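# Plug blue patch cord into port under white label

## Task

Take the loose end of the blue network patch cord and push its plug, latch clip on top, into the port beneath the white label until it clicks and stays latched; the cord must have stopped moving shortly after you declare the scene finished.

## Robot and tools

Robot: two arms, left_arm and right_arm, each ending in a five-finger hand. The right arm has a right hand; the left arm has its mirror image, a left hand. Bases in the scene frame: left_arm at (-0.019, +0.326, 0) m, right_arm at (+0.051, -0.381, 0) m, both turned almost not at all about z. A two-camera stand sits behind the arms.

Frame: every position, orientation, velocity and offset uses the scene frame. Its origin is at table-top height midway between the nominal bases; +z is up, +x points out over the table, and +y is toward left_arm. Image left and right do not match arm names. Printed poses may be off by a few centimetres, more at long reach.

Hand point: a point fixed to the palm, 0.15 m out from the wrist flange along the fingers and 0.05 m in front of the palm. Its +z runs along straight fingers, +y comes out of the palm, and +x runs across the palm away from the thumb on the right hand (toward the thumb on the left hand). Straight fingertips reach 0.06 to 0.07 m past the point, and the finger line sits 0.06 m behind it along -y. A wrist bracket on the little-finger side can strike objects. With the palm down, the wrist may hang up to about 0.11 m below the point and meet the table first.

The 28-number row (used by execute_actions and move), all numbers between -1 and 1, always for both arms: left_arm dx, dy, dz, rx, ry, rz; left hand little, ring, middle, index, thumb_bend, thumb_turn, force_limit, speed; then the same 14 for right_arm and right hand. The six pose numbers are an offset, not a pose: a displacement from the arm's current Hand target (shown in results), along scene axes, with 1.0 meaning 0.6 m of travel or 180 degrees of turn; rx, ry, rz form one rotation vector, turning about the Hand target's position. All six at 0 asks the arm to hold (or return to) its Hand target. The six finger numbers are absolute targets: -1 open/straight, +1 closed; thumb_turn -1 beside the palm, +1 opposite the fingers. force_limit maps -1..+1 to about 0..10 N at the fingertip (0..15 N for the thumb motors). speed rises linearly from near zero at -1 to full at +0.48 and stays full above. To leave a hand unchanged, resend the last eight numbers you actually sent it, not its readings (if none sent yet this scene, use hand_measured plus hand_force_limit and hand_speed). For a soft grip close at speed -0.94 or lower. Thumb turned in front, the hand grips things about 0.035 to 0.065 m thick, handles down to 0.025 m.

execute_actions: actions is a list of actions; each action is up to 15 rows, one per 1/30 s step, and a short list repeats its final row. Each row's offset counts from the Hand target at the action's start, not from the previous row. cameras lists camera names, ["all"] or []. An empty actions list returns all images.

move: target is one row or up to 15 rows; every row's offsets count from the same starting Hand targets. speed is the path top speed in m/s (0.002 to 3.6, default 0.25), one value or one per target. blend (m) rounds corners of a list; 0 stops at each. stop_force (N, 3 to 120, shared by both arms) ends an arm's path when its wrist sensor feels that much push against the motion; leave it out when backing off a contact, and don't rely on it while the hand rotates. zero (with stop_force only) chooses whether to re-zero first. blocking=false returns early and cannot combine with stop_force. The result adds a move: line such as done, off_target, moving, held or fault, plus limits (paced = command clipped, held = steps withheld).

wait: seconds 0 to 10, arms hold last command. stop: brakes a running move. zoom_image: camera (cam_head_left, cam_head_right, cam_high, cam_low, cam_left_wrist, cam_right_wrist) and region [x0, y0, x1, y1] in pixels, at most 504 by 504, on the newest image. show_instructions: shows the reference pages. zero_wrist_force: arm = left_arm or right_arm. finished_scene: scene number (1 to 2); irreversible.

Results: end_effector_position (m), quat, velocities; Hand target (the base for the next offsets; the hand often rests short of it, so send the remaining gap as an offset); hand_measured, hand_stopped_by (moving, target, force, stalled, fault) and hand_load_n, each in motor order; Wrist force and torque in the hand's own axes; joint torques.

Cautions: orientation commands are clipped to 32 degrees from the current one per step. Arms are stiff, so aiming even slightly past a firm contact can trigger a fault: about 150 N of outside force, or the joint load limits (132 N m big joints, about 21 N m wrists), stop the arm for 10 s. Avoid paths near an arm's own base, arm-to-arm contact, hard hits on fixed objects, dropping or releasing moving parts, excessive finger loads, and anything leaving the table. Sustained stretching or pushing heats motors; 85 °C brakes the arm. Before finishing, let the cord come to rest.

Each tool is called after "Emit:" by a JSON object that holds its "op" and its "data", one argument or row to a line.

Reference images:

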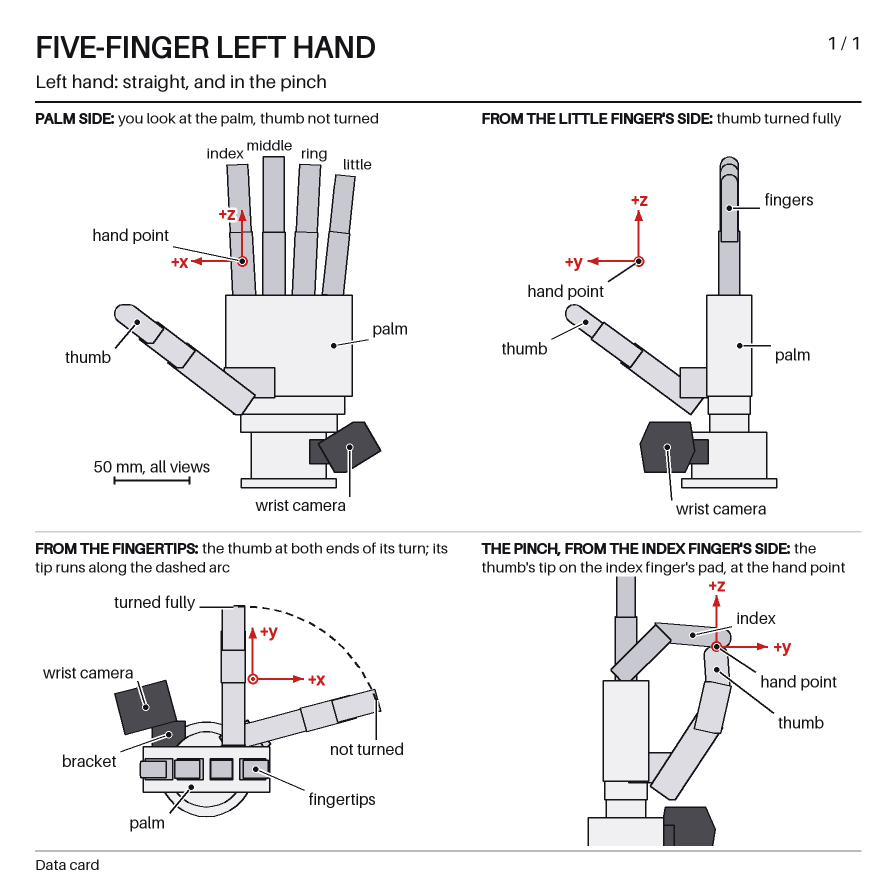

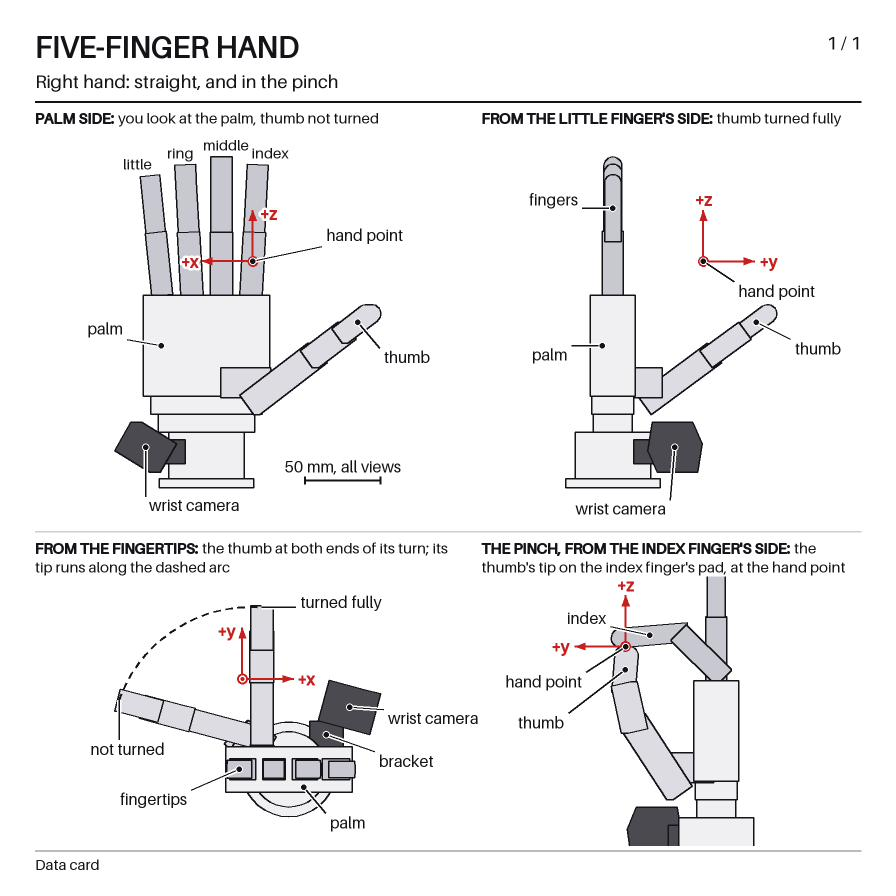

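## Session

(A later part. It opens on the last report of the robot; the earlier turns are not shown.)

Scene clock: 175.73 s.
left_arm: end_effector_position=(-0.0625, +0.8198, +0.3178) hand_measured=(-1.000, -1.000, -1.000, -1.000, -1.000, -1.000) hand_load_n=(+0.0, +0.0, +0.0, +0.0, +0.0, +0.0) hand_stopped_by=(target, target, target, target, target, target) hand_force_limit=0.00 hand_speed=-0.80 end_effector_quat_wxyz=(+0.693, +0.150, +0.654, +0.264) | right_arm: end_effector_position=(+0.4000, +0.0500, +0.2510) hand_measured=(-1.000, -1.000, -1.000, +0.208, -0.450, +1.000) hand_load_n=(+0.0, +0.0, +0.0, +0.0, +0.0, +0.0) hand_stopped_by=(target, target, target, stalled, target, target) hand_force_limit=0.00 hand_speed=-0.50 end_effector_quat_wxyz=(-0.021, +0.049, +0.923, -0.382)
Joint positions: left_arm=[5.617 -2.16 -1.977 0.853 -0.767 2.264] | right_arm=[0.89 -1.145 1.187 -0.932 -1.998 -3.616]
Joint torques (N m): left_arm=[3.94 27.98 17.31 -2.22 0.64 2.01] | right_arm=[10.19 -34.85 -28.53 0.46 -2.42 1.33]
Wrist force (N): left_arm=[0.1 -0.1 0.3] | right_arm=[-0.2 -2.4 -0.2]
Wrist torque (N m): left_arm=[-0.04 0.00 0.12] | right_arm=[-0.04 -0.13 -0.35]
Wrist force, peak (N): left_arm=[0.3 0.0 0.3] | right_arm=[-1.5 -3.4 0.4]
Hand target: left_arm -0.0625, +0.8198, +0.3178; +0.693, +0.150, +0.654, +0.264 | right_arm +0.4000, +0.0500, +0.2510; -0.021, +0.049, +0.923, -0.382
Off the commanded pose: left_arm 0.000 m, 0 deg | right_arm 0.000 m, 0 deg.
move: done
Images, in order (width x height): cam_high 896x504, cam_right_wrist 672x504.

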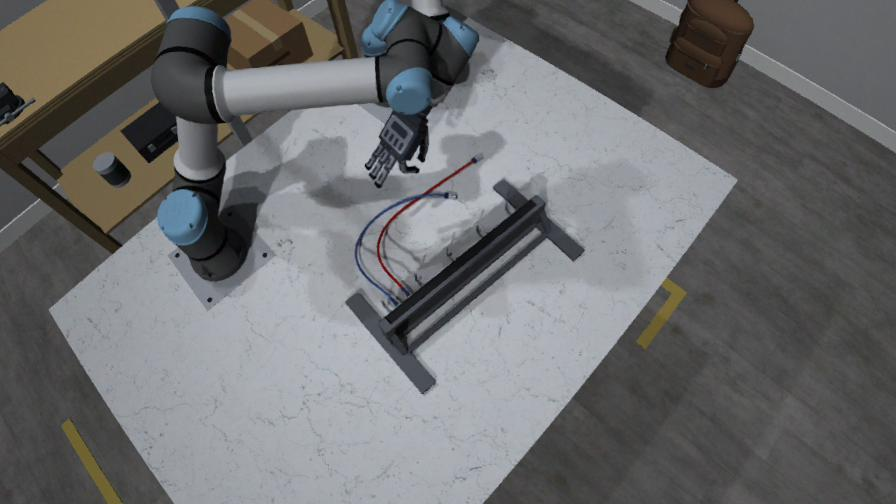

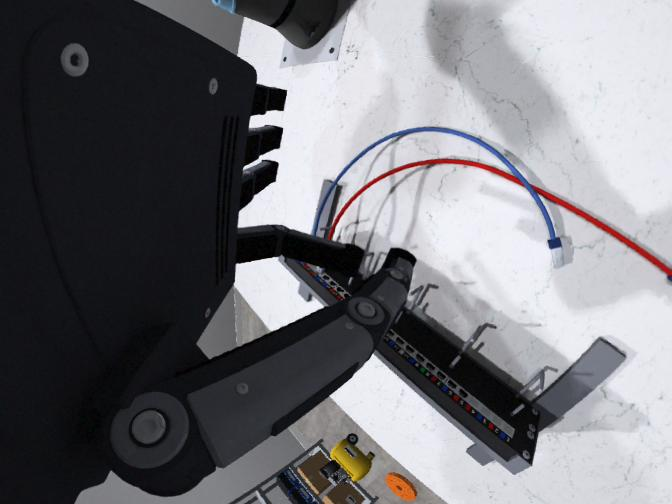

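Emit:
{"op": "zoom_image", "data": {
  "camera": "cam_right_wrist",
  "region": [500, 190, 620, 310]
}}

Emit:
{"op": "zoom_image", "data": {
  "camera": "cam_high",
  "region": [400, 150, 500, 250]
}}

Scaled by 4.200 from the camera's 672x504 image, which has a finer 960x720 frame.

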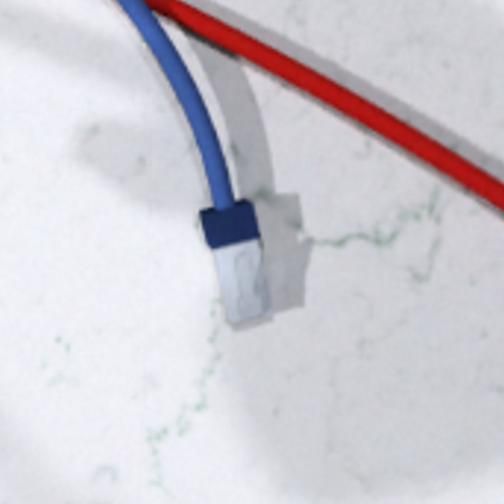

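Scaled by 5.040 from the camera's 896x504 image, which has a finer 1280x720 frame.

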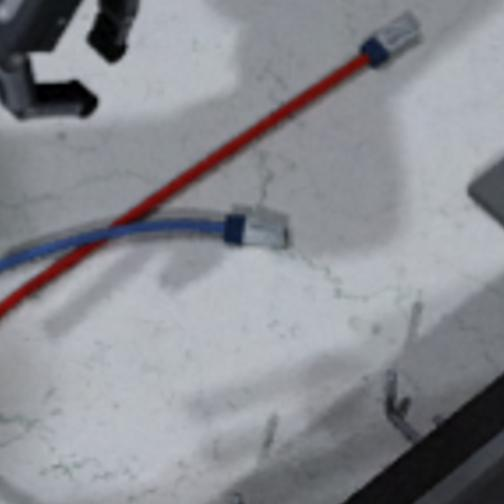

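Emit:
{"op": "move", "data": {
  "target": [0,0,0,0,0,0,-1,-1,-1,-1,-1,-1,0,-0.8,0.0067,0.1467,-0.2517,0,0,0.2372,-1,-1,-1,0.10,-0.45,1,0.0,-0.5],
  "speed": 0.3,
  "cameras": ["cam_high","cam_right_wrist"]
}}

Emit:
{"op": "zoom_image", "data": {
  "camera": "cam_right_wrist",
  "region": [260, 130, 510, 330]
}}

Scene clock: 178.30 s.
left_arm: end_effector_position=(-0.0625, +0.8198, +0.3178) hand_measured=(-1.000, -1.000, -1.000, -1.000, -1.000, -1.000) hand_load_n=(+0.0, +0.5, +0.0, -0.5, +0.0, +0.0) hand_stopped_by=(target, target, target, target, target, target) hand_force_limit=0.00 hand_speed=-0.80 end_effector_quat_wxyz=(+0.693, +0.150, +0.654, +0.264) | right_arm: end_effector_position=(+0.4039, +0.1381, +0.1000) hand_measured=(-1.000, -1.000, -1.000, +0.100, -0.450, +1.000) hand_load_n=(+0.0, +0.0, +0.0, +0.0, +0.0, +0.0) hand_stopped_by=(target, target, target, target, target, target) hand_force_limit=0.00 hand_speed=-0.50 end_effector_quat_wxyz=(+0.120, -0.290, +0.877, -0.363)
Joint positions: left_arm=[5.617 -2.16 -1.977 0.853 -0.767 2.264] | right_arm=[1.033 -1.072 1.561 -1.737 -2.299 -4.248]
Joint torques (N m): left_arm=[3 29.75 17.5 -2.42 0.58 1.65] | right_arm=[-2.85 -54.91 -13.2 -3.81 -2.82 -1.4]
Wrist force (N): left_arm=[0.0 0.3 0.4] | right_arm=[-0.3 -2.1 0.0]
Wrist torque (N m): left_arm=[0.01 0.03 0.10] | right_arm=[-0.02 -0.11 -0.33]
Wrist force, peak (N): left_arm=[0.3 0.2 0.3] | right_arm=[-0.3 -3.1 0.1]
Hand target: left_arm -0.0625, +0.8198, +0.3178; +0.693, +0.150, +0.654, +0.264 | right_arm +0.4040, +0.1380, +0.1000; +0.120, -0.290, +0.877, -0.363
Off the commanded pose: left_arm 0.000 m, 0 deg | right_arm 0.000 m, 0 deg.
move: done
Images, in order (width x height): cam_high 896x504, cam_right_wrist 672x504.

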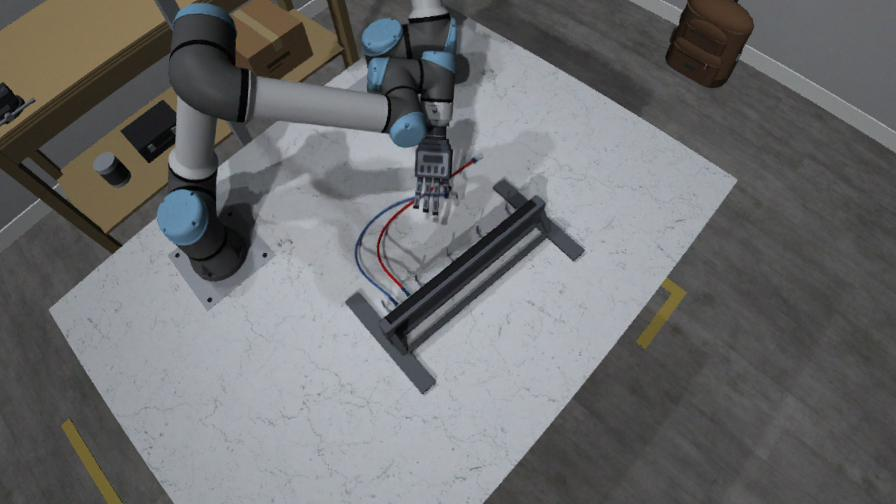

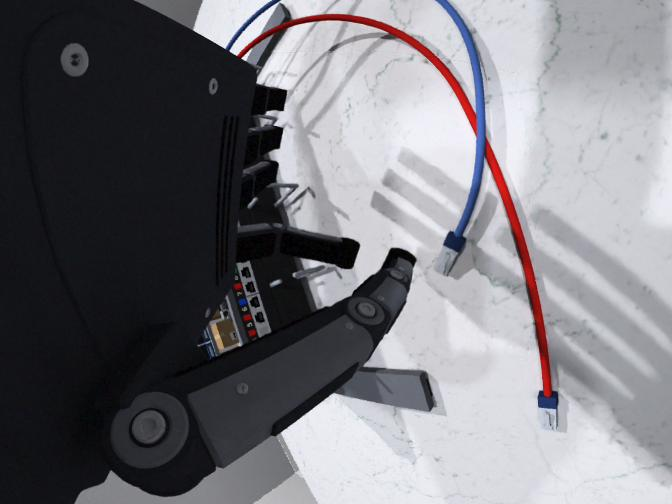

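Scaled by 2.016 from the camera's 672x504 image, which has a finer 960x720 frame.

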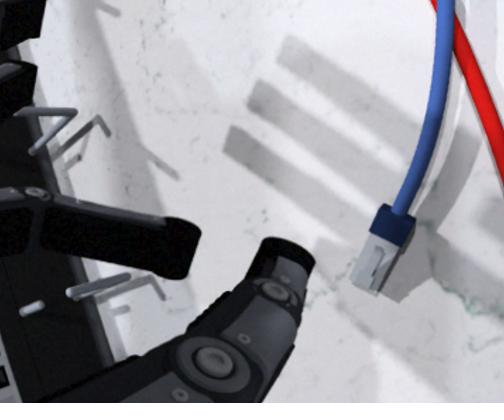

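Emit:
{"op": "move", "data": {
  "target": [0,0,0,0,0,0,-1,-1,-1,-1,-1,-1,0,-0.8,-0.0235,0.0227,-0.075,0,0,0.0446,-1,-1,-1,0.10,-0.45,1,0.0,-0.5],
  "speed": 0.2,
  "cameras": ["cam_right_wrist"]
}}

Emit:
{"op": "zoom_image", "data": {
  "camera": "cam_right_wrist",
  "region": [310, 180, 460, 300]
}}

Scene clock: 179.83 s.
left_arm: end_effector_position=(-0.0625, +0.8198, +0.3178) hand_measured=(-1.000, -1.000, -1.000, -1.000, -1.000, -1.000) hand_load_n=(+0.0, +0.0, +0.0, +0.0, +0.0, +0.0) hand_stopped_by=(target, target, target, target, target, target) hand_force_limit=0.00 hand_speed=-0.80 end_effector_quat_wxyz=(+0.693, +0.150, +0.654, +0.264) | right_arm: end_effector_position=(+0.3899, +0.1516, +0.0550) hand_measured=(-1.000, -1.000, -1.000, +0.100, -0.450, +1.000) hand_load_n=(+0.0, +0.0, +0.0, +0.0, +0.0, +0.0) hand_stopped_by=(target, target, target, target, target, target) hand_force_limit=0.00 hand_speed=-0.50 end_effector_quat_wxyz=(+0.145, -0.351, +0.855, -0.354)
Joint positions: left_arm=[5.617 -2.16 -1.977 0.853 -0.767 2.264] | right_arm=[1.064 -1.032 1.659 -1.971 -2.329 -4.389]
Joint torques (N m): left_arm=[3.97 29.3 16.61 -2.13 0.64 1.83] | right_arm=[11.18 -35.24 -11.47 -4.45 -3.09 -1.84]
Wrist force (N): left_arm=[0.3 -0.1 0.2] | right_arm=[-0.1 -2.1 0.0]
Wrist torque (N m): left_arm=[-0.04 -0.03 0.14] | right_arm=[-0.02 -0.11 -0.34]
Wrist force, peak (N): left_arm=[0.1 0.1 0.4] | right_arm=[-0.1 -2.9 -0.2]
Hand target: left_arm -0.0625, +0.8198, +0.3178; +0.693, +0.150, +0.654, +0.264 | right_arm +0.3899, +0.1517, +0.0550; +0.145, -0.351, +0.855, -0.354
Off the commanded pose: left_arm 0.000 m, 0 deg | right_arm 0.000 m, 0 deg.
move: done
Images, in order (width x height): cam_right_wrist 672x504.

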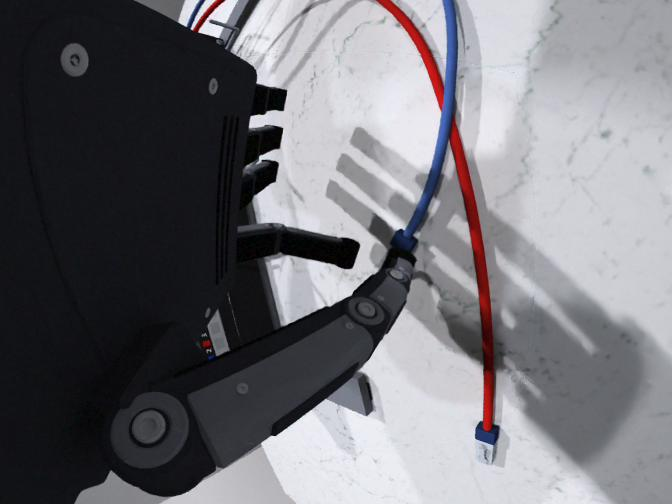

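Scaled by 3.360 from the camera's 672x504 image, which has a finer 960x720 frame.

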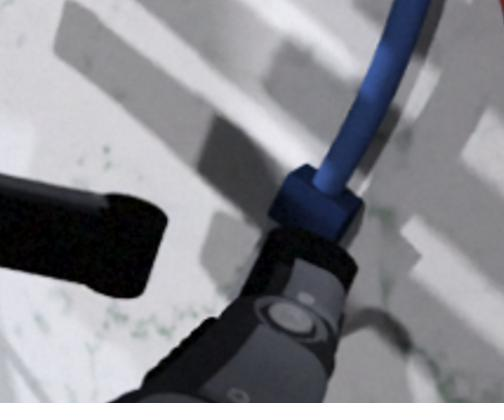

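Emit:
{"op": "move", "data": {
  "target": [
    [0,0,0,0,0,0,-1,-1,-1,-1,-1,-1,0,-0.8,-0.0015,0,-0.065,0,0,0,-1,-1,-1,0.10,-0.45,1,0.0,-0.5],
    [0,0,0,0,0,0,-1,-1,-1,-1,-1,-1,0,-0.8,-0.0015,0,-0.0703,0,0,0,-1,-1,-1,0.21,-0.40,1,-0.3,-0.5]
  ],
  "speed": [0.08,0.02]
}}

Emit:
{"op": "execute_actions", "data": {
  "actions": [
    [[0,0,0,0,0,0,-1,-1,-1,-1,-1,-1,0,-0.8,0,0,0,0,0,0,-1,-1,-1,0.6,-0.4,1,-0.3,-0.85]],
    [[0,0,0,0,0,0,-1,-1,-1,-1,-1,-1,0,-0.8,0,0,0,0,0,0,-1,-1,-1,0.6,-0.4,1,-0.3,-0.85]],
    [[0,0,0,0,0,0,-1,-1,-1,-1,-1,-1,0,-0.8,0,0,0,0,0,0,-1,-1,-1,0.6,-0.4,1,-0.3,-0.85]]
  ],
  "cameras": ["cam_right_wrist"]
}}

Scene clock: 182.20 s.
left_arm: end_effector_position=(-0.0625, +0.8198, +0.3178) hand_measured=(-1.000, -1.000, -1.000, -1.000, -1.000, -1.000) hand_load_n=(+0.0, +0.0, +0.0, +0.0, +0.0, +0.0) hand_stopped_by=(target, target, target, target, target, target) hand_force_limit=0.00 hand_speed=-0.80 end_effector_quat_wxyz=(+0.693, +0.150, +0.654, +0.264) | right_arm: end_effector_position=(+0.3889, +0.1516, +0.0126) hand_measured=(-1.000, -1.000, -1.000, +0.208, -0.404, +1.000) hand_load_n=(+0.0, +0.0, +0.0, +3.5, +4.0, -2.0) hand_stopped_by=(target, target, target, force, target, target) hand_force_limit=-0.30 hand_speed=-0.50 end_effector_quat_wxyz=(+0.145, -0.351, +0.855, -0.354)
Joint positions: left_arm=[5.617 -2.16 -1.977 0.853 -0.767 2.264] | right_arm=[1.066 -0.97 1.689 -2.061 -2.328 -4.388]
Joint torques (N m): left_arm=[3.19 29.41 17.36 -2.2 0.75 1.9] | right_arm=[-4.46 -53.63 -21.7 0.02 -1.2 -1.8]
Wrist force (N): left_arm=[0.0 0.1 0.2] | right_arm=[-2.0 -8.3 -2.4]
Wrist torque (N m): left_arm=[-0.01 0.02 0.11] | right_arm=[-0.18 -0.04 -0.50]
Wrist force, peak (N): left_arm=[0.0 0.0 0.4] | right_arm=[24.5 -63.8 -38.4]
Hand target: left_arm -0.0625, +0.8198, +0.3178; +0.693, +0.150, +0.654, +0.264 | right_arm +0.3890, +0.1517, +0.0128; +0.145, -0.351, +0.855, -0.354
Off the commanded pose: left_arm 0.000 m, 0 deg | right_arm 0.000 m, 0 deg.
move: done

Scene clock: 183.90 s.
left_arm: end_effector_position=(-0.0625, +0.8198, +0.3178) hand_measured=(-1.000, -1.000, -1.000, -1.000, -1.000, -1.000) hand_load_n=(+0.0, +0.0, +0.0, +0.0, +0.0, +0.0) hand_stopped_by=(target, target, target, target, target, target) hand_force_limit=0.00 hand_speed=-0.80 end_effector_quat_wxyz=(+0.693, +0.150, +0.654, +0.264) | right_arm: end_effector_position=(+0.3890, +0.1517, +0.0128) hand_measured=(-1.000, -1.000, -1.000, +0.208, -0.404, +1.000) hand_load_n=(+0.0, +0.0, +0.0, +4.5, +4.0, -1.5) hand_stopped_by=(target, target, target, force, target, target) hand_force_limit=-0.30 hand_speed=-0.85 end_effector_quat_wxyz=(+0.145, -0.351, +0.855, -0.354)
Joint positions: left_arm=[5.617 -2.16 -1.977 0.853 -0.767 2.264] | right_arm=[1.066 -0.97 1.689 -2.061 -2.328 -4.388]
Joint torques (N m): left_arm=[3.06 28.8 16.34 -2.51 0.67 1.78] | right_arm=[-8.59 -55.33 -23.92 -2.74 -1 -1.45]
Wrist force (N): left_arm=[0.0 0.0 0.2] | right_arm=[-0.5 -5.0 -0.9]
Wrist torque (N m): left_arm=[-0.02 0.01 0.12] | right_arm=[-0.12 -0.10 -0.46]
Wrist force, peak (N): left_arm=[0.1 0.2 0.4] | right_arm=[-1.8 -7.6 -2.2]
Hand target: left_arm -0.0625, +0.8198, +0.3178; +0.693, +0.150, +0.654, +0.264 | right_arm +0.3890, +0.1517, +0.0128; +0.145, -0.351, +0.855, -0.354
Off the commanded pose: left_arm 0.000 m, 0 deg | right_arm 0.000 m, 0 deg.
Images, in order (width x height): cam_right_wrist 672x504.

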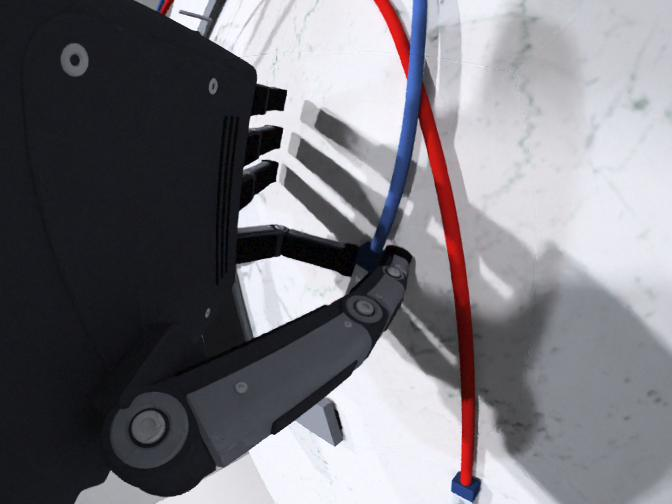

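Emit:
{"op": "zoom_image", "data": {
  "camera": "cam_right_wrist",
  "region": [310, 190, 460, 310]
}}

Scaled by 3.360 from the camera's 672x504 image, which has a finer 960x720 frame.

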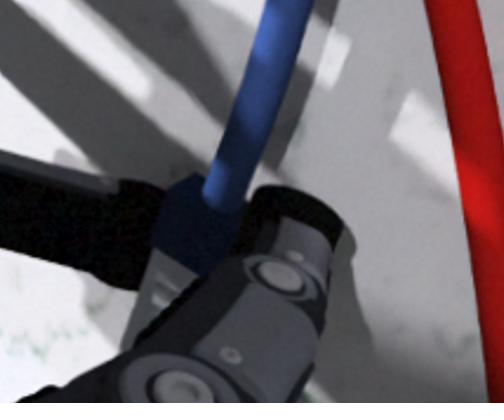

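Emit:
{"op": "execute_actions", "data": {
  "actions": [
    [[0,0,0,0,0,0,-1,-1,-1,-1,-1,-1,0,-0.8,0,0,0,0,0,0,-1,-1,-1,0.7,-0.4,1,0.7,-0.85]],
    [[0,0,0,0,0,0,-1,-1,-1,-1,-1,-1,0,-0.8,0,0,0,0,0,0,-1,-1,-1,0.7,-0.4,1,0.7,-0.85]],
    [[0,0,0,0,0,0,-1,-1,-1,-1,-1,-1,0,-0.8,0,0,0,0,0,0,-1,-1,-1,0.7,-0.4,1,0.7,-0.85]]
  ]
}}

Emit:
{"op": "move", "data": {
  "target": [0,0,0,0,0,0,-1,-1,-1,-1,-1,-1,0,-0.8,0,0,0.0353,0,0,0,-1,-1,-1,0.7,-0.4,1,0.7,-0.85],
  "speed": 0.03,
  "cameras": ["cam_right_wrist","cam_low"]
}}

Emit:
{"op": "zoom_image", "data": {
  "camera": "cam_right_wrist",
  "region": [310, 190, 460, 310]
}}

Scene clock: 187.23 s.
left_arm: end_effector_position=(-0.0625, +0.8198, +0.3178) hand_measured=(-1.000, -1.000, -1.000, -1.000, -1.000, -1.000) hand_load_n=(+0.0, +0.0, +0.0, +0.0, +0.0, +0.0) hand_stopped_by=(target, target, target, target, target, target) hand_force_limit=0.00 hand_speed=-0.80 end_effector_quat_wxyz=(+0.693, +0.150, +0.654, +0.264) | right_arm: end_effector_position=(+0.3890, +0.1517, +0.0128) hand_measured=(-1.000, -1.000, -1.000, +0.232, -0.404, +1.000) hand_load_n=(+0.0, +0.0, +0.0, +8.5, +8.5, -3.5) hand_stopped_by=(target, target, target, force, target, target) hand_force_limit=0.70 hand_speed=-0.85 end_effector_quat_wxyz=(+0.145, -0.351, +0.855, -0.354)
Joint positions: left_arm=[5.617 -2.16 -1.977 0.853 -0.767 2.264] | right_arm=[1.066 -0.97 1.689 -2.061 -2.328 -4.388]
Joint torques (N m): left_arm=[1.69 30.01 16.14 -2.49 0.81 1.81] | right_arm=[-7.76 -42.55 -16.81 -2.91 -0.98 -0.21]
Wrist force (N): left_arm=[0.0 0.0 0.2] | right_arm=[-0.2 -6.9 -2.2]
Wrist torque (N m): left_arm=[-0.03 0.01 0.12] | right_arm=[-0.22 -0.10 -0.47]
Wrist force, peak (N): left_arm=[0.1 0.1 0.4] | right_arm=[-0.5 -6.9 -2.4]
Hand target: left_arm -0.0625, +0.8198, +0.3178; +0.693, +0.150, +0.654, +0.264 | right_arm +0.3890, +0.1517, +0.0128; +0.145, -0.351, +0.855, -0.354
Off the commanded pose: left_arm 0.000 m, 0 deg | right_arm 0.000 m, 0 deg.

Scene clock: 188.37 s.
left_arm: end_effector_position=(-0.0625, +0.8198, +0.3178) hand_measured=(-1.000, -1.000, -1.000, -1.000, -1.000, -1.000) hand_load_n=(+0.0, +0.0, +0.0, +0.0, -0.5, +0.0) hand_stopped_by=(target, target, target, target, target, target) hand_force_limit=0.00 hand_speed=-0.80 end_effector_quat_wxyz=(+0.693, +0.150, +0.654, +0.264) | right_arm: end_effector_position=(+0.3890, +0.1517, +0.0338) hand_measured=(-1.000, -1.000, -1.000, +0.232, -0.404, +1.000) hand_load_n=(+0.0, +0.0, +0.0, +9.0, +8.5, -3.5) hand_stopped_by=(target, target, target, force, target, target) hand_force_limit=0.70 hand_speed=-0.85 end_effector_quat_wxyz=(+0.145, -0.351, +0.855, -0.354)
Joint positions: left_arm=[5.617 -2.16 -1.977 0.853 -0.767 2.264] | right_arm=[1.066 -1.002 1.676 -2.016 -2.328 -4.388]
Joint torques (N m): left_arm=[3.99 29.27 17.94 -2.29 0.61 1.95] | right_arm=[-6.97 -56.6 -24.94 -0.71 -1.24 0.6]
Wrist force (N): left_arm=[-0.1 0.1 0.2] | right_arm=[-0.1 -2.1 0.0]
Wrist torque (N m): left_arm=[-0.02 0.02 0.11] | right_arm=[-0.02 -0.12 -0.41]
Wrist force, peak (N): left_arm=[0.0 0.1 0.5] | right_arm=[-0.5 -6.2 -1.9]
Hand target: left_arm -0.0625, +0.8198, +0.3178; +0.693, +0.150, +0.654, +0.264 | right_arm +0.3890, +0.1517, +0.0340; +0.145, -0.351, +0.855, -0.354
Off the commanded pose: left_arm 0.000 m, 0 deg | right_arm 0.000 m, 0 deg.
move: done
Images, in order (width x height): cam_low 896x504, cam_right_wrist 672x504.

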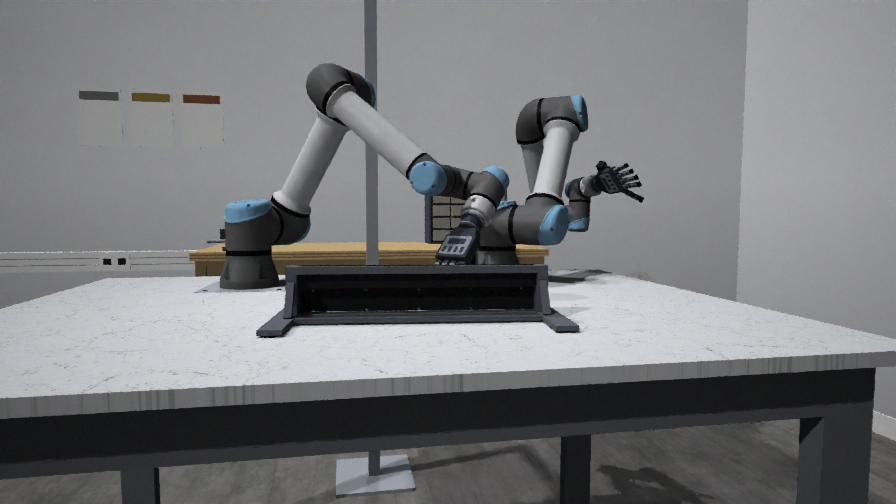

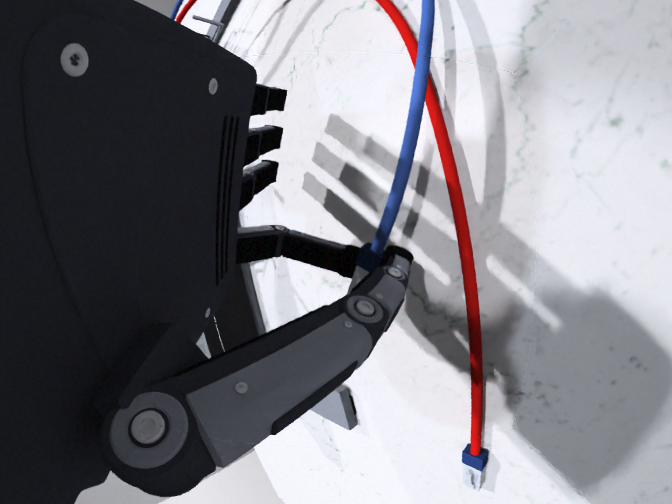

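Scaled by 3.360 from the camera's 672x504 image, which has a finer 960x720 frame.

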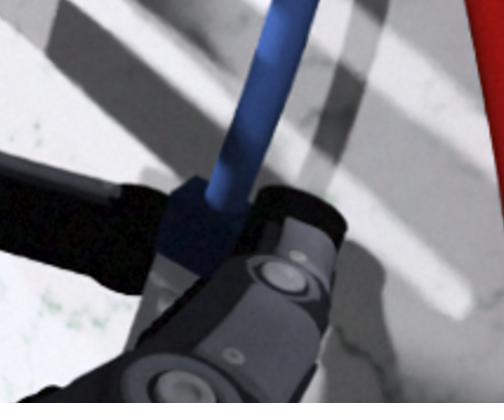

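Emit:
{"op": "execute_actions", "data": {
  "actions": [
    [[0,0,0,0,0,0,-1,-1,-1,-1,-1,-1,0,-0.8,0,0,0,0,0,0,-1,-1,0.12,0.7,-0.4,1,-0.3,-0.3]],
    [[0,0,0,0,0,0,-1,-1,-1,-1,-1,-1,0,-0.8,0,0,0,0,0,0,-1,-1,0.12,0.7,-0.4,1,-0.3,-0.3]],
    [[0,0,0,0,0,0,-1,-1,-1,-1,-1,-1,0,-0.8,0,0,0,0,0,0,-1,-1,0.12,0.7,-0.4,1,-0.3,-0.3]]
  ]
}}

Emit:
{"op": "execute_actions", "data": {
  "actions": [
    [[0,0,0,0,0,0,-1,-1,-1,-1,-1,-1,0,-0.8,0,0,0,0,0,0,-1,-1,0.7,0.7,-0.4,1,-0.3,-0.85]],
    [[0,0,0,0,0,0,-1,-1,-1,-1,-1,-1,0,-0.8,0,0,0,0,0,0,-1,-1,0.7,0.7,-0.4,1,-0.3,-0.85]],
    [[0,0,0,0,0,0,-1,-1,-1,-1,-1,-1,0,-0.8,0,0,0,0,0,0,-1,-1,0.7,0.7,-0.4,1,-0.3,-0.85]],
    [[0,0,0,0,0,0,-1,-1,-1,-1,-1,-1,0,-0.8,0,0,0,0,0,0,-1,-1,0.7,0.7,-0.4,1,-0.3,-0.85]]
  ],
  "cameras": ["cam_right_wrist"]
}}

Emit:
{"op": "zoom_image", "data": {
  "camera": "cam_right_wrist",
  "region": [310, 190, 460, 310]
}}

Scene clock: 190.23 s.
left_arm: end_effector_position=(-0.0625, +0.8198, +0.3178) hand_measured=(-1.000, -1.000, -1.000, -1.000, -1.000, -1.000) hand_load_n=(+0.0, +0.0, +0.0, +0.0, +0.0, +0.0) hand_stopped_by=(target, target, target, target, target, target) hand_force_limit=0.00 hand_speed=-0.80 end_effector_quat_wxyz=(+0.693, +0.150, +0.654, +0.264) | right_arm: end_effector_position=(+0.3890, +0.1517, +0.0340) hand_measured=(-1.000, -1.000, +0.120, +0.232, -0.404, +1.000) hand_load_n=(+0.0, +0.0, +0.0, +9.0, +8.5, -3.0) hand_stopped_by=(target, target, target, force, target, target) hand_force_limit=-0.30 hand_speed=-0.30 end_effector_quat_wxyz=(+0.145, -0.351, +0.855, -0.354)
Joint positions: left_arm=[5.617 -2.16 -1.977 0.853 -0.767 2.264] | right_arm=[1.066 -1.002 1.675 -2.016 -2.328 -4.388]
Joint torques (N m): left_arm=[3.25 29.86 16.42 -2.37 0.49 1.75] | right_arm=[0.52 -56.06 -23.84 -0.66 -1.31 1.12]
Wrist force (N): left_arm=[0.1 0.2 0.3] | right_arm=[-0.2 -1.8 0.2]
Wrist torque (N m): left_arm=[0.00 0.00 0.11] | right_arm=[0.01 -0.11 -0.41]
Wrist force, peak (N): left_arm=[0.1 0.3 0.2] | right_arm=[-0.3 -2.4 -0.2]
Hand target: left_arm -0.0625, +0.8198, +0.3178; +0.693, +0.150, +0.654, +0.264 | right_arm +0.3890, +0.1517, +0.0340; +0.145, -0.351, +0.855, -0.354
Off the commanded pose: left_arm 0.000 m, 0 deg | right_arm 0.000 m, 0 deg.

Scene clock: 192.43 s.
left_arm: end_effector_position=(-0.0625, +0.8198, +0.3178) hand_measured=(-1.000, -1.000, -1.000, -1.000, -1.000, -1.000) hand_load_n=(+0.0, +0.0, +0.0, +0.0, +0.0, +0.0) hand_stopped_by=(target, target, target, target, target, target) hand_force_limit=0.00 hand_speed=-0.80 end_effector_quat_wxyz=(+0.693, +0.150, +0.654, +0.264) | right_arm: end_effector_position=(+0.3890, +0.1517, +0.0340) hand_measured=(-1.000, -1.000, +0.242, +0.232, -0.406, +1.000) hand_load_n=(+0.0, +0.0, +5.5, +7.0, +11.0, -1.5) hand_stopped_by=(target, target, force, force, target, target) hand_force_limit=-0.30 hand_speed=-0.85 end_effector_quat_wxyz=(+0.145, -0.351, +0.855, -0.354)
Joint positions: left_arm=[5.617 -2.16 -1.977 0.853 -0.767 2.264] | right_arm=[1.066 -1.002 1.675 -2.016 -2.328 -4.388]
Joint torques (N m): left_arm=[2.89 28.97 16.1 -2.42 0.71 1.88] | right_arm=[8.52 -55.31 -21.66 -0.56 -1.42 1.48]
Wrist force (N): left_arm=[0.0 -0.3 0.3] | right_arm=[-0.3 -2.0 0.1]
Wrist torque (N m): left_arm=[-0.08 0.03 0.12] | right_arm=[-0.02 -0.09 -0.42]
Wrist force, peak (N): left_arm=[0.0 0.0 0.5] | right_arm=[-0.3 -2.5 -0.1]
Hand target: left_arm -0.0625, +0.8198, +0.3178; +0.693, +0.150, +0.654, +0.264 | right_arm +0.3890, +0.1517, +0.0340; +0.145, -0.351, +0.855, -0.354
Off the commanded pose: left_arm 0.000 m, 0 deg | right_arm 0.000 m, 0 deg.
Images, in order (width x height): cam_right_wrist 672x504.

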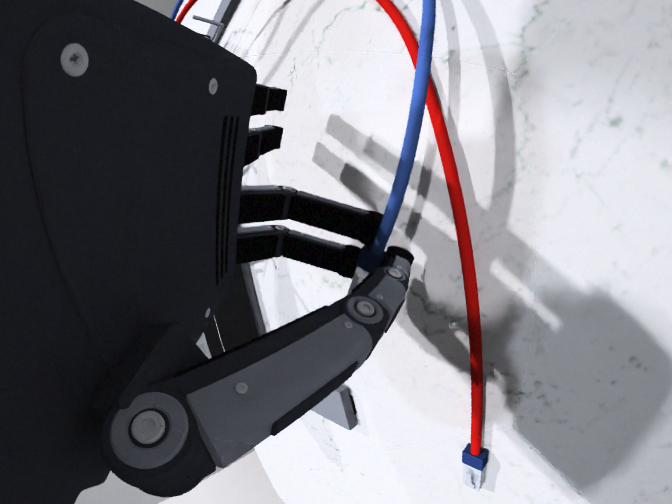

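Scaled by 3.360 from the camera's 672x504 image, which has a finer 960x720 frame.

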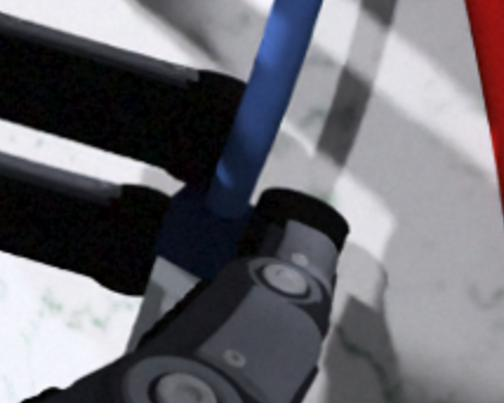

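Emit:
{"op": "move", "data": {
  "target": [
    [0,0,0,0,0,0,-1,-1,-1,-1,-1,-1,0,-0.8,0,0,0.12,0,0,0,-1,-1,0.7,0.7,-0.4,1,-0.3,-0.85],
    [0,0,0,0,0,0,-1,-1,-1,-1,-1,-1,0,-0.8,0.0183,-0.248,0.26,0,0,0.25,-1,-1,0.7,0.7,-0.4,1,-0.3,-0.85]
  ],
  "speed": 0.3,
  "blend": 0.03,
  "cameras": ["cam_high","cam_low","cam_right_wrist"]
}}

Emit:
{"op": "zoom_image", "data": {
  "camera": "cam_low",
  "region": [340, 180, 440, 250]
}}

Emit:
{"op": "zoom_image", "data": {
  "camera": "cam_high",
  "region": [360, 180, 460, 260]
}}

Emit:
{"op": "zoom_image", "data": {
  "camera": "cam_right_wrist",
  "region": [310, 190, 460, 310]
}}

Scene clock: 195.03 s.
left_arm: end_effector_position=(-0.0625, +0.8198, +0.3178) hand_measured=(-1.000, -1.000, -1.000, -1.000, -1.000, -1.000) hand_load_n=(+0.0, +0.0, +0.0, +0.0, +0.0, +0.0) hand_stopped_by=(target, target, target, target, target, target) hand_force_limit=0.00 hand_speed=-0.80 end_effector_quat_wxyz=(+0.693, +0.150, +0.654, +0.264) | right_arm: end_effector_position=(+0.4000, +0.0029, +0.1900) hand_measured=(-1.000, -1.000, +0.242, +0.232, -0.406, +1.000) hand_load_n=(+0.0, +0.0, +5.5, +7.5, +10.5, -1.5) hand_stopped_by=(target, target, force, force, target, target) hand_force_limit=-0.30 hand_speed=-0.85 end_effector_quat_wxyz=(-0.269, +0.651, -0.656, +0.272)
Joint positions: left_arm=[5.617 -2.16 -1.977 0.853 -0.767 2.264] | right_arm=[0.752 -1.567 2.22 -2.873 -2.048 -5.741]
Joint torques (N m): left_arm=[2.86 31.53 16.22 -2.52 0.4 1.82] | right_arm=[-12.3 -30.71 -14.34 -4.89 0.89 -1.97]
Wrist force (N): left_arm=[0.1 0.1 0.3] | right_arm=[-0.6 -2.2 0.1]
Wrist torque (N m): left_arm=[-0.02 0.01 0.11] | right_arm=[-0.04 -0.08 -0.35]
Wrist force, peak (N): left_arm=[0.0 0.1 0.5] | right_arm=[0.1 -2.6 -0.2]
Hand target: left_arm -0.0625, +0.8198, +0.3178; +0.693, +0.150, +0.654, +0.264 | right_arm +0.4000, +0.0029, +0.1900; -0.269, +0.651, -0.655, +0.272
Off the commanded pose: left_arm 0.000 m, 0 deg | right_arm 0.000 m, 0 deg.
move: done
Images, in order (width x height): cam_high 896x504, cam_low 896x504, cam_right_wrist 672x504.

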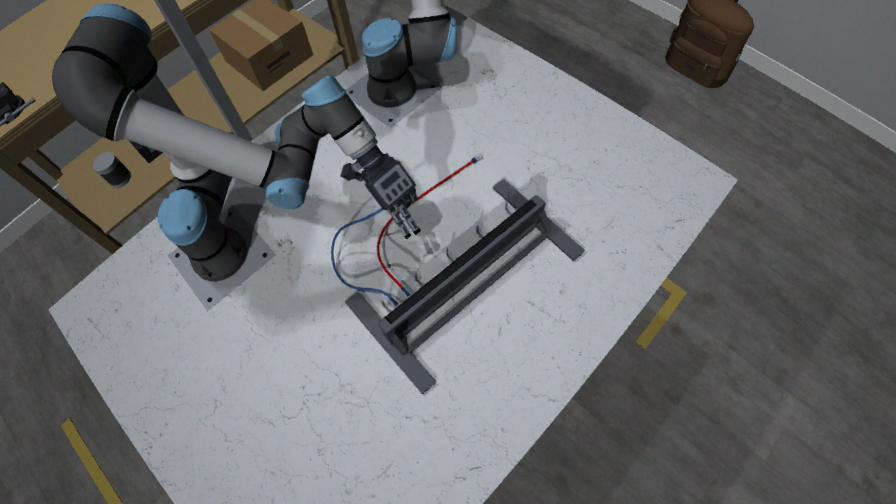

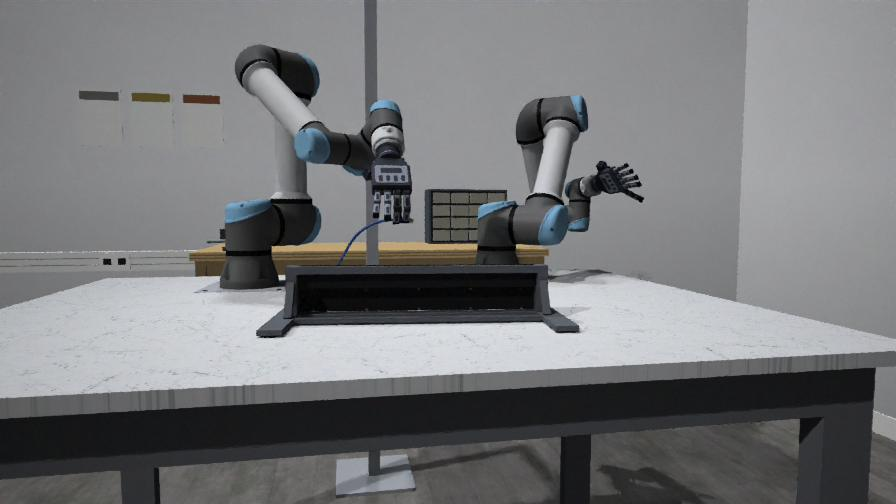

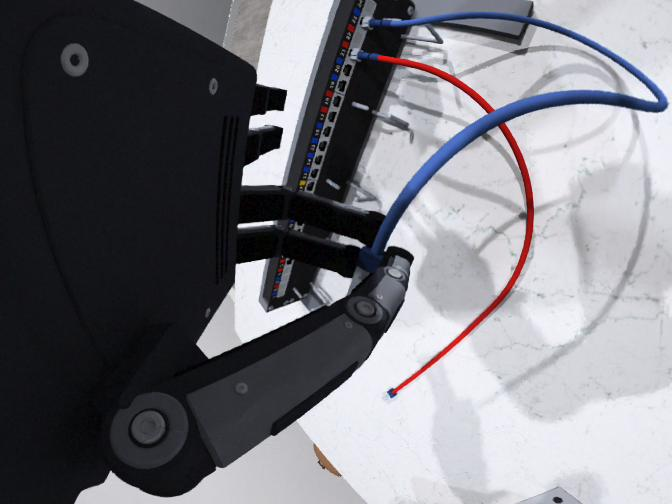

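Scaled by 5.040 from the camera's 896x504 image, which has a finer 1280x720 frame.

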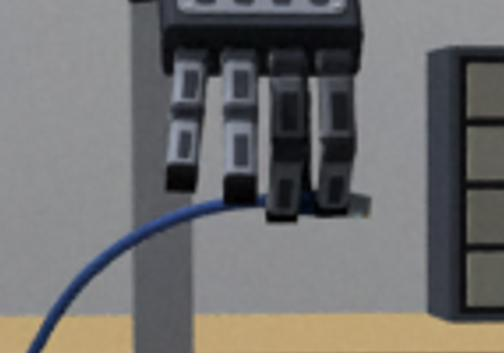

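Scaled by 5.040 from the camera's 896x504 image, which has a finer 1280x720 frame.

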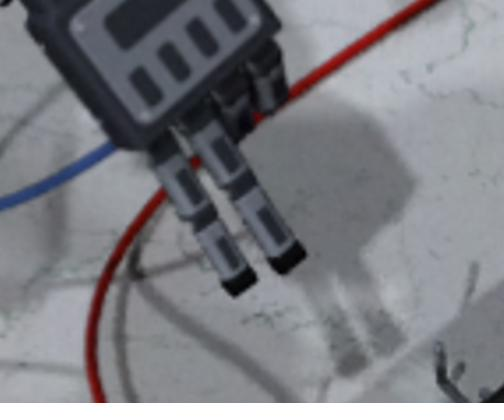

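Scaled by 3.360 from the camera's 672x504 image, which has a finer 960x720 frame.

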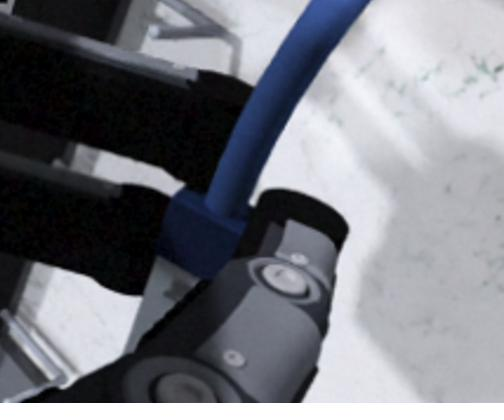

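Emit:
{"op": "zoom_image", "data": {
  "camera": "cam_low",
  "region": [385, 208, 425, 234]
}}

Scaled by 12.600 from the camera's 896x504 image, which has a finer 1280x720 frame.

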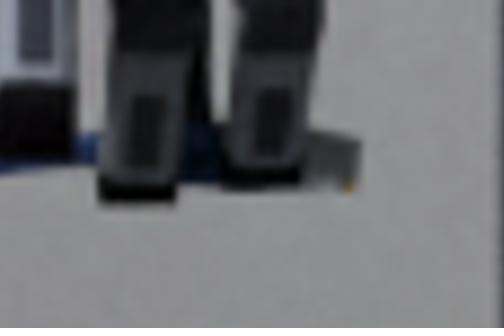

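Emit:
{"op": "move", "data": {
  "target": [
    [0,0,0,0,0,0,-1,-1,-1,-1,-1,-1,0,-0.8,0.0667,0.0783,-0.0667,0,0,-0.5318,-1,-1,0.7,0.7,-0.4,1,-0.3,-0.85],
    [0,0,0,0,0,0,-1,-1,-1,-1,-1,-1,0,-0.8,0.1667,0.0895,-0.1557,0,0,-0.5318,-1,-1,0.7,0.7,-0.4,1,-0.3,-0.85]
  ],
  "speed": [0.35,0.15],
  "blend": 0.01,
  "cameras": ["cam_high","cam_right_wrist","cam_head_left"]
}}

Emit:
{"op": "zoom_image", "data": {
  "camera": "cam_right_wrist",
  "region": [220, 200, 460, 400]
}}

Scene clock: 199.63 s.
left_arm: end_effector_position=(-0.0625, +0.8198, +0.3178) hand_measured=(-1.000, -1.000, -1.000, -1.000, -1.000, -1.000) hand_load_n=(+0.0, +0.0, +0.0, +0.0, +0.0, +0.0) hand_stopped_by=(target, target, target, target, target, target) hand_force_limit=0.00 hand_speed=-0.80 end_effector_quat_wxyz=(+0.693, +0.150, +0.654, +0.264) | right_arm: end_effector_position=(+0.4999, +0.0565, +0.0967) hand_measured=(-1.000, -1.000, +0.242, +0.232, -0.406, +1.000) hand_load_n=(+0.0, +0.0, +6.0, +7.0, +10.5, -2.0) hand_stopped_by=(target, target, force, force, target, target) hand_force_limit=-0.30 hand_speed=-0.85 end_effector_quat_wxyz=(-0.021, +0.049, +0.923, -0.382)
Joint positions: left_arm=[5.617 -2.16 -1.977 0.853 -0.767 2.264] | right_arm=[0.792 -0.925 1.252 -1.256 -2.058 -3.702]
Joint torques (N m): left_arm=[2.26 29.98 15.63 -2.09 0.35 1.83] | right_arm=[-9.96 -40.13 -26.83 -2.8 -2.48 -1.75]
Wrist force (N): left_arm=[0.0 0.3 0.3] | right_arm=[0.0 -2.2 0.1]
Wrist torque (N m): left_arm=[0.01 0.01 0.11] | right_arm=[-0.03 -0.15 -0.34]
Wrist force, peak (N): left_arm=[0.0 0.3 0.3] | right_arm=[-0.4 -2.4 -0.2]
Hand target: left_arm -0.0625, +0.8198, +0.3178; +0.693, +0.150, +0.654, +0.264 | right_arm +0.5000, +0.0566, +0.0966; -0.021, +0.049, +0.923, -0.382
Off the commanded pose: left_arm 0.000 m, 0 deg | right_arm 0.000 m, 0 deg.
move: done
Images, in order (width x height): cam_head_left 896x504, cam_high 896x504, cam_right_wrist 672x504.

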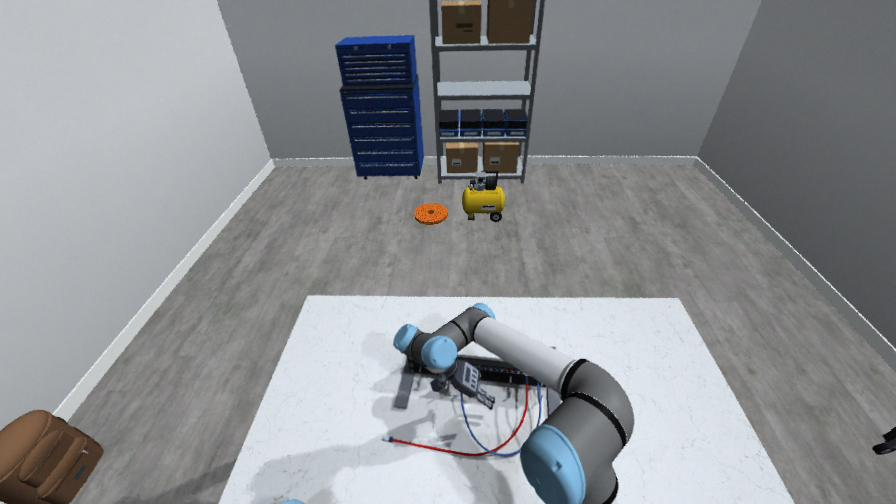

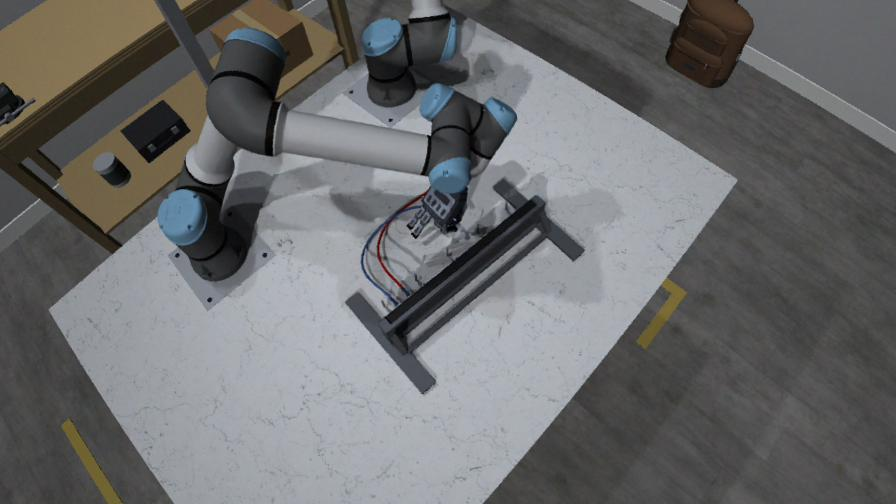

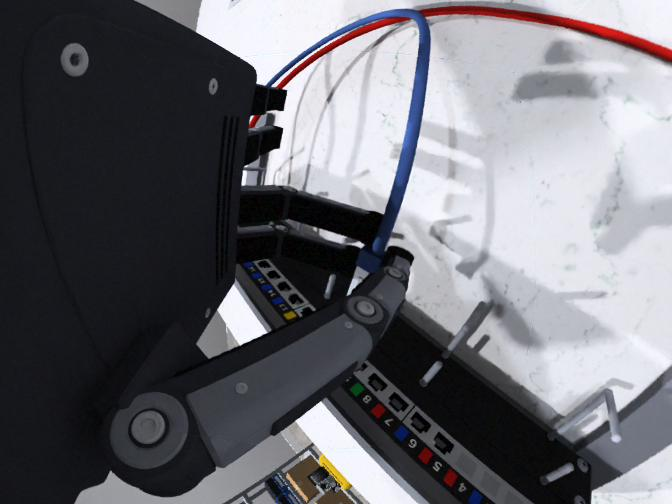

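Scaled by 2.100 from the camera's 672x504 image, which has a finer 960x720 frame.

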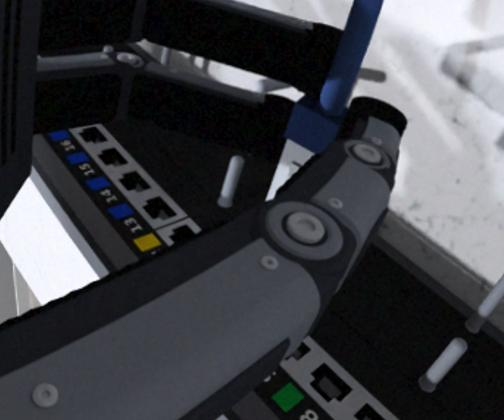

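Emit:
{"op": "zoom_image", "data": {
  "camera": "cam_right_wrist",
  "region": [240, 245, 330, 335]
}}

Emit:
{"op": "zoom_image", "data": {
  "camera": "cam_right_wrist",
  "region": [340, 340, 460, 460]
}}

Scaled by 5.600 from the camera's 672x504 image, which has a finer 960x720 frame.

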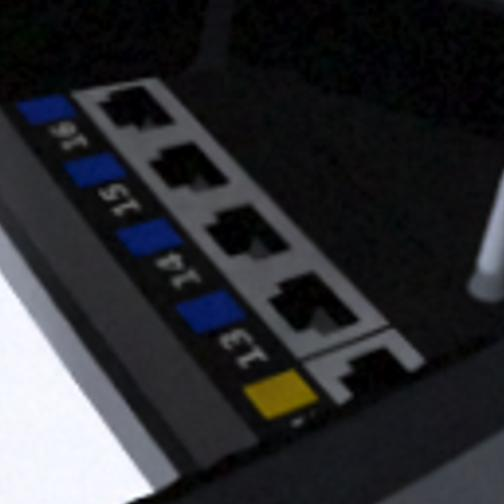

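Scaled by 4.200 from the camera's 672x504 image, which has a finer 960x720 frame.

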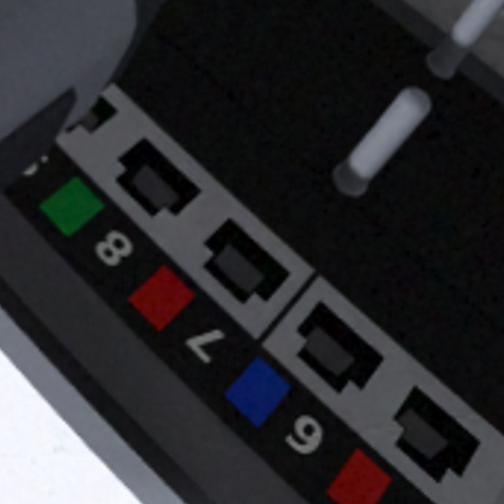

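Emit:
{"op": "zoom_image", "data": {
  "camera": "cam_high",
  "region": [390, 170, 520, 270]
}}

Emit:
{"op": "zoom_image", "data": {
  "camera": "cam_head_left",
  "region": [400, 330, 560, 440]
}}

Scaled by 3.877 from the camera's 896x504 image, which has a finer 1280x720 frame.

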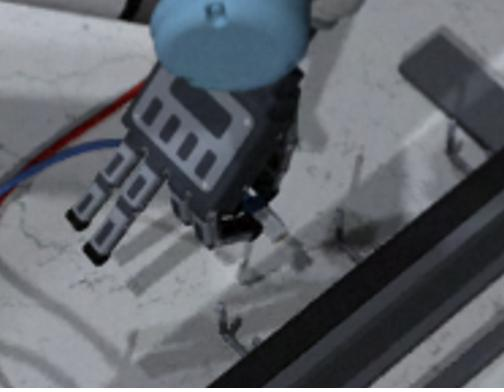

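Scaled by 3.150 from the camera's 896x504 image, which has a finer 1280x720 frame.

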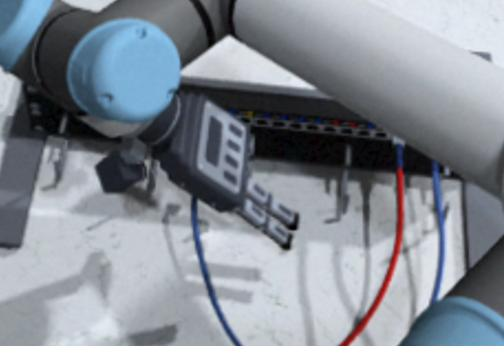

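Emit:
{"op": "zoom_image", "data": {
  "camera": "cam_high",
  "region": [440, 200, 490, 250]
}}

Scaled by 10.080 from the camera's 896x504 image, which has a finer 1280x720 frame.

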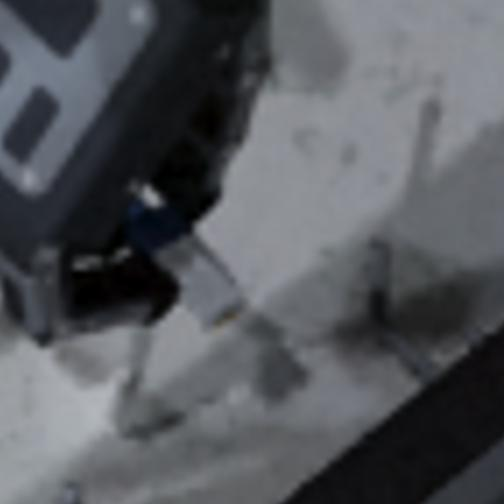

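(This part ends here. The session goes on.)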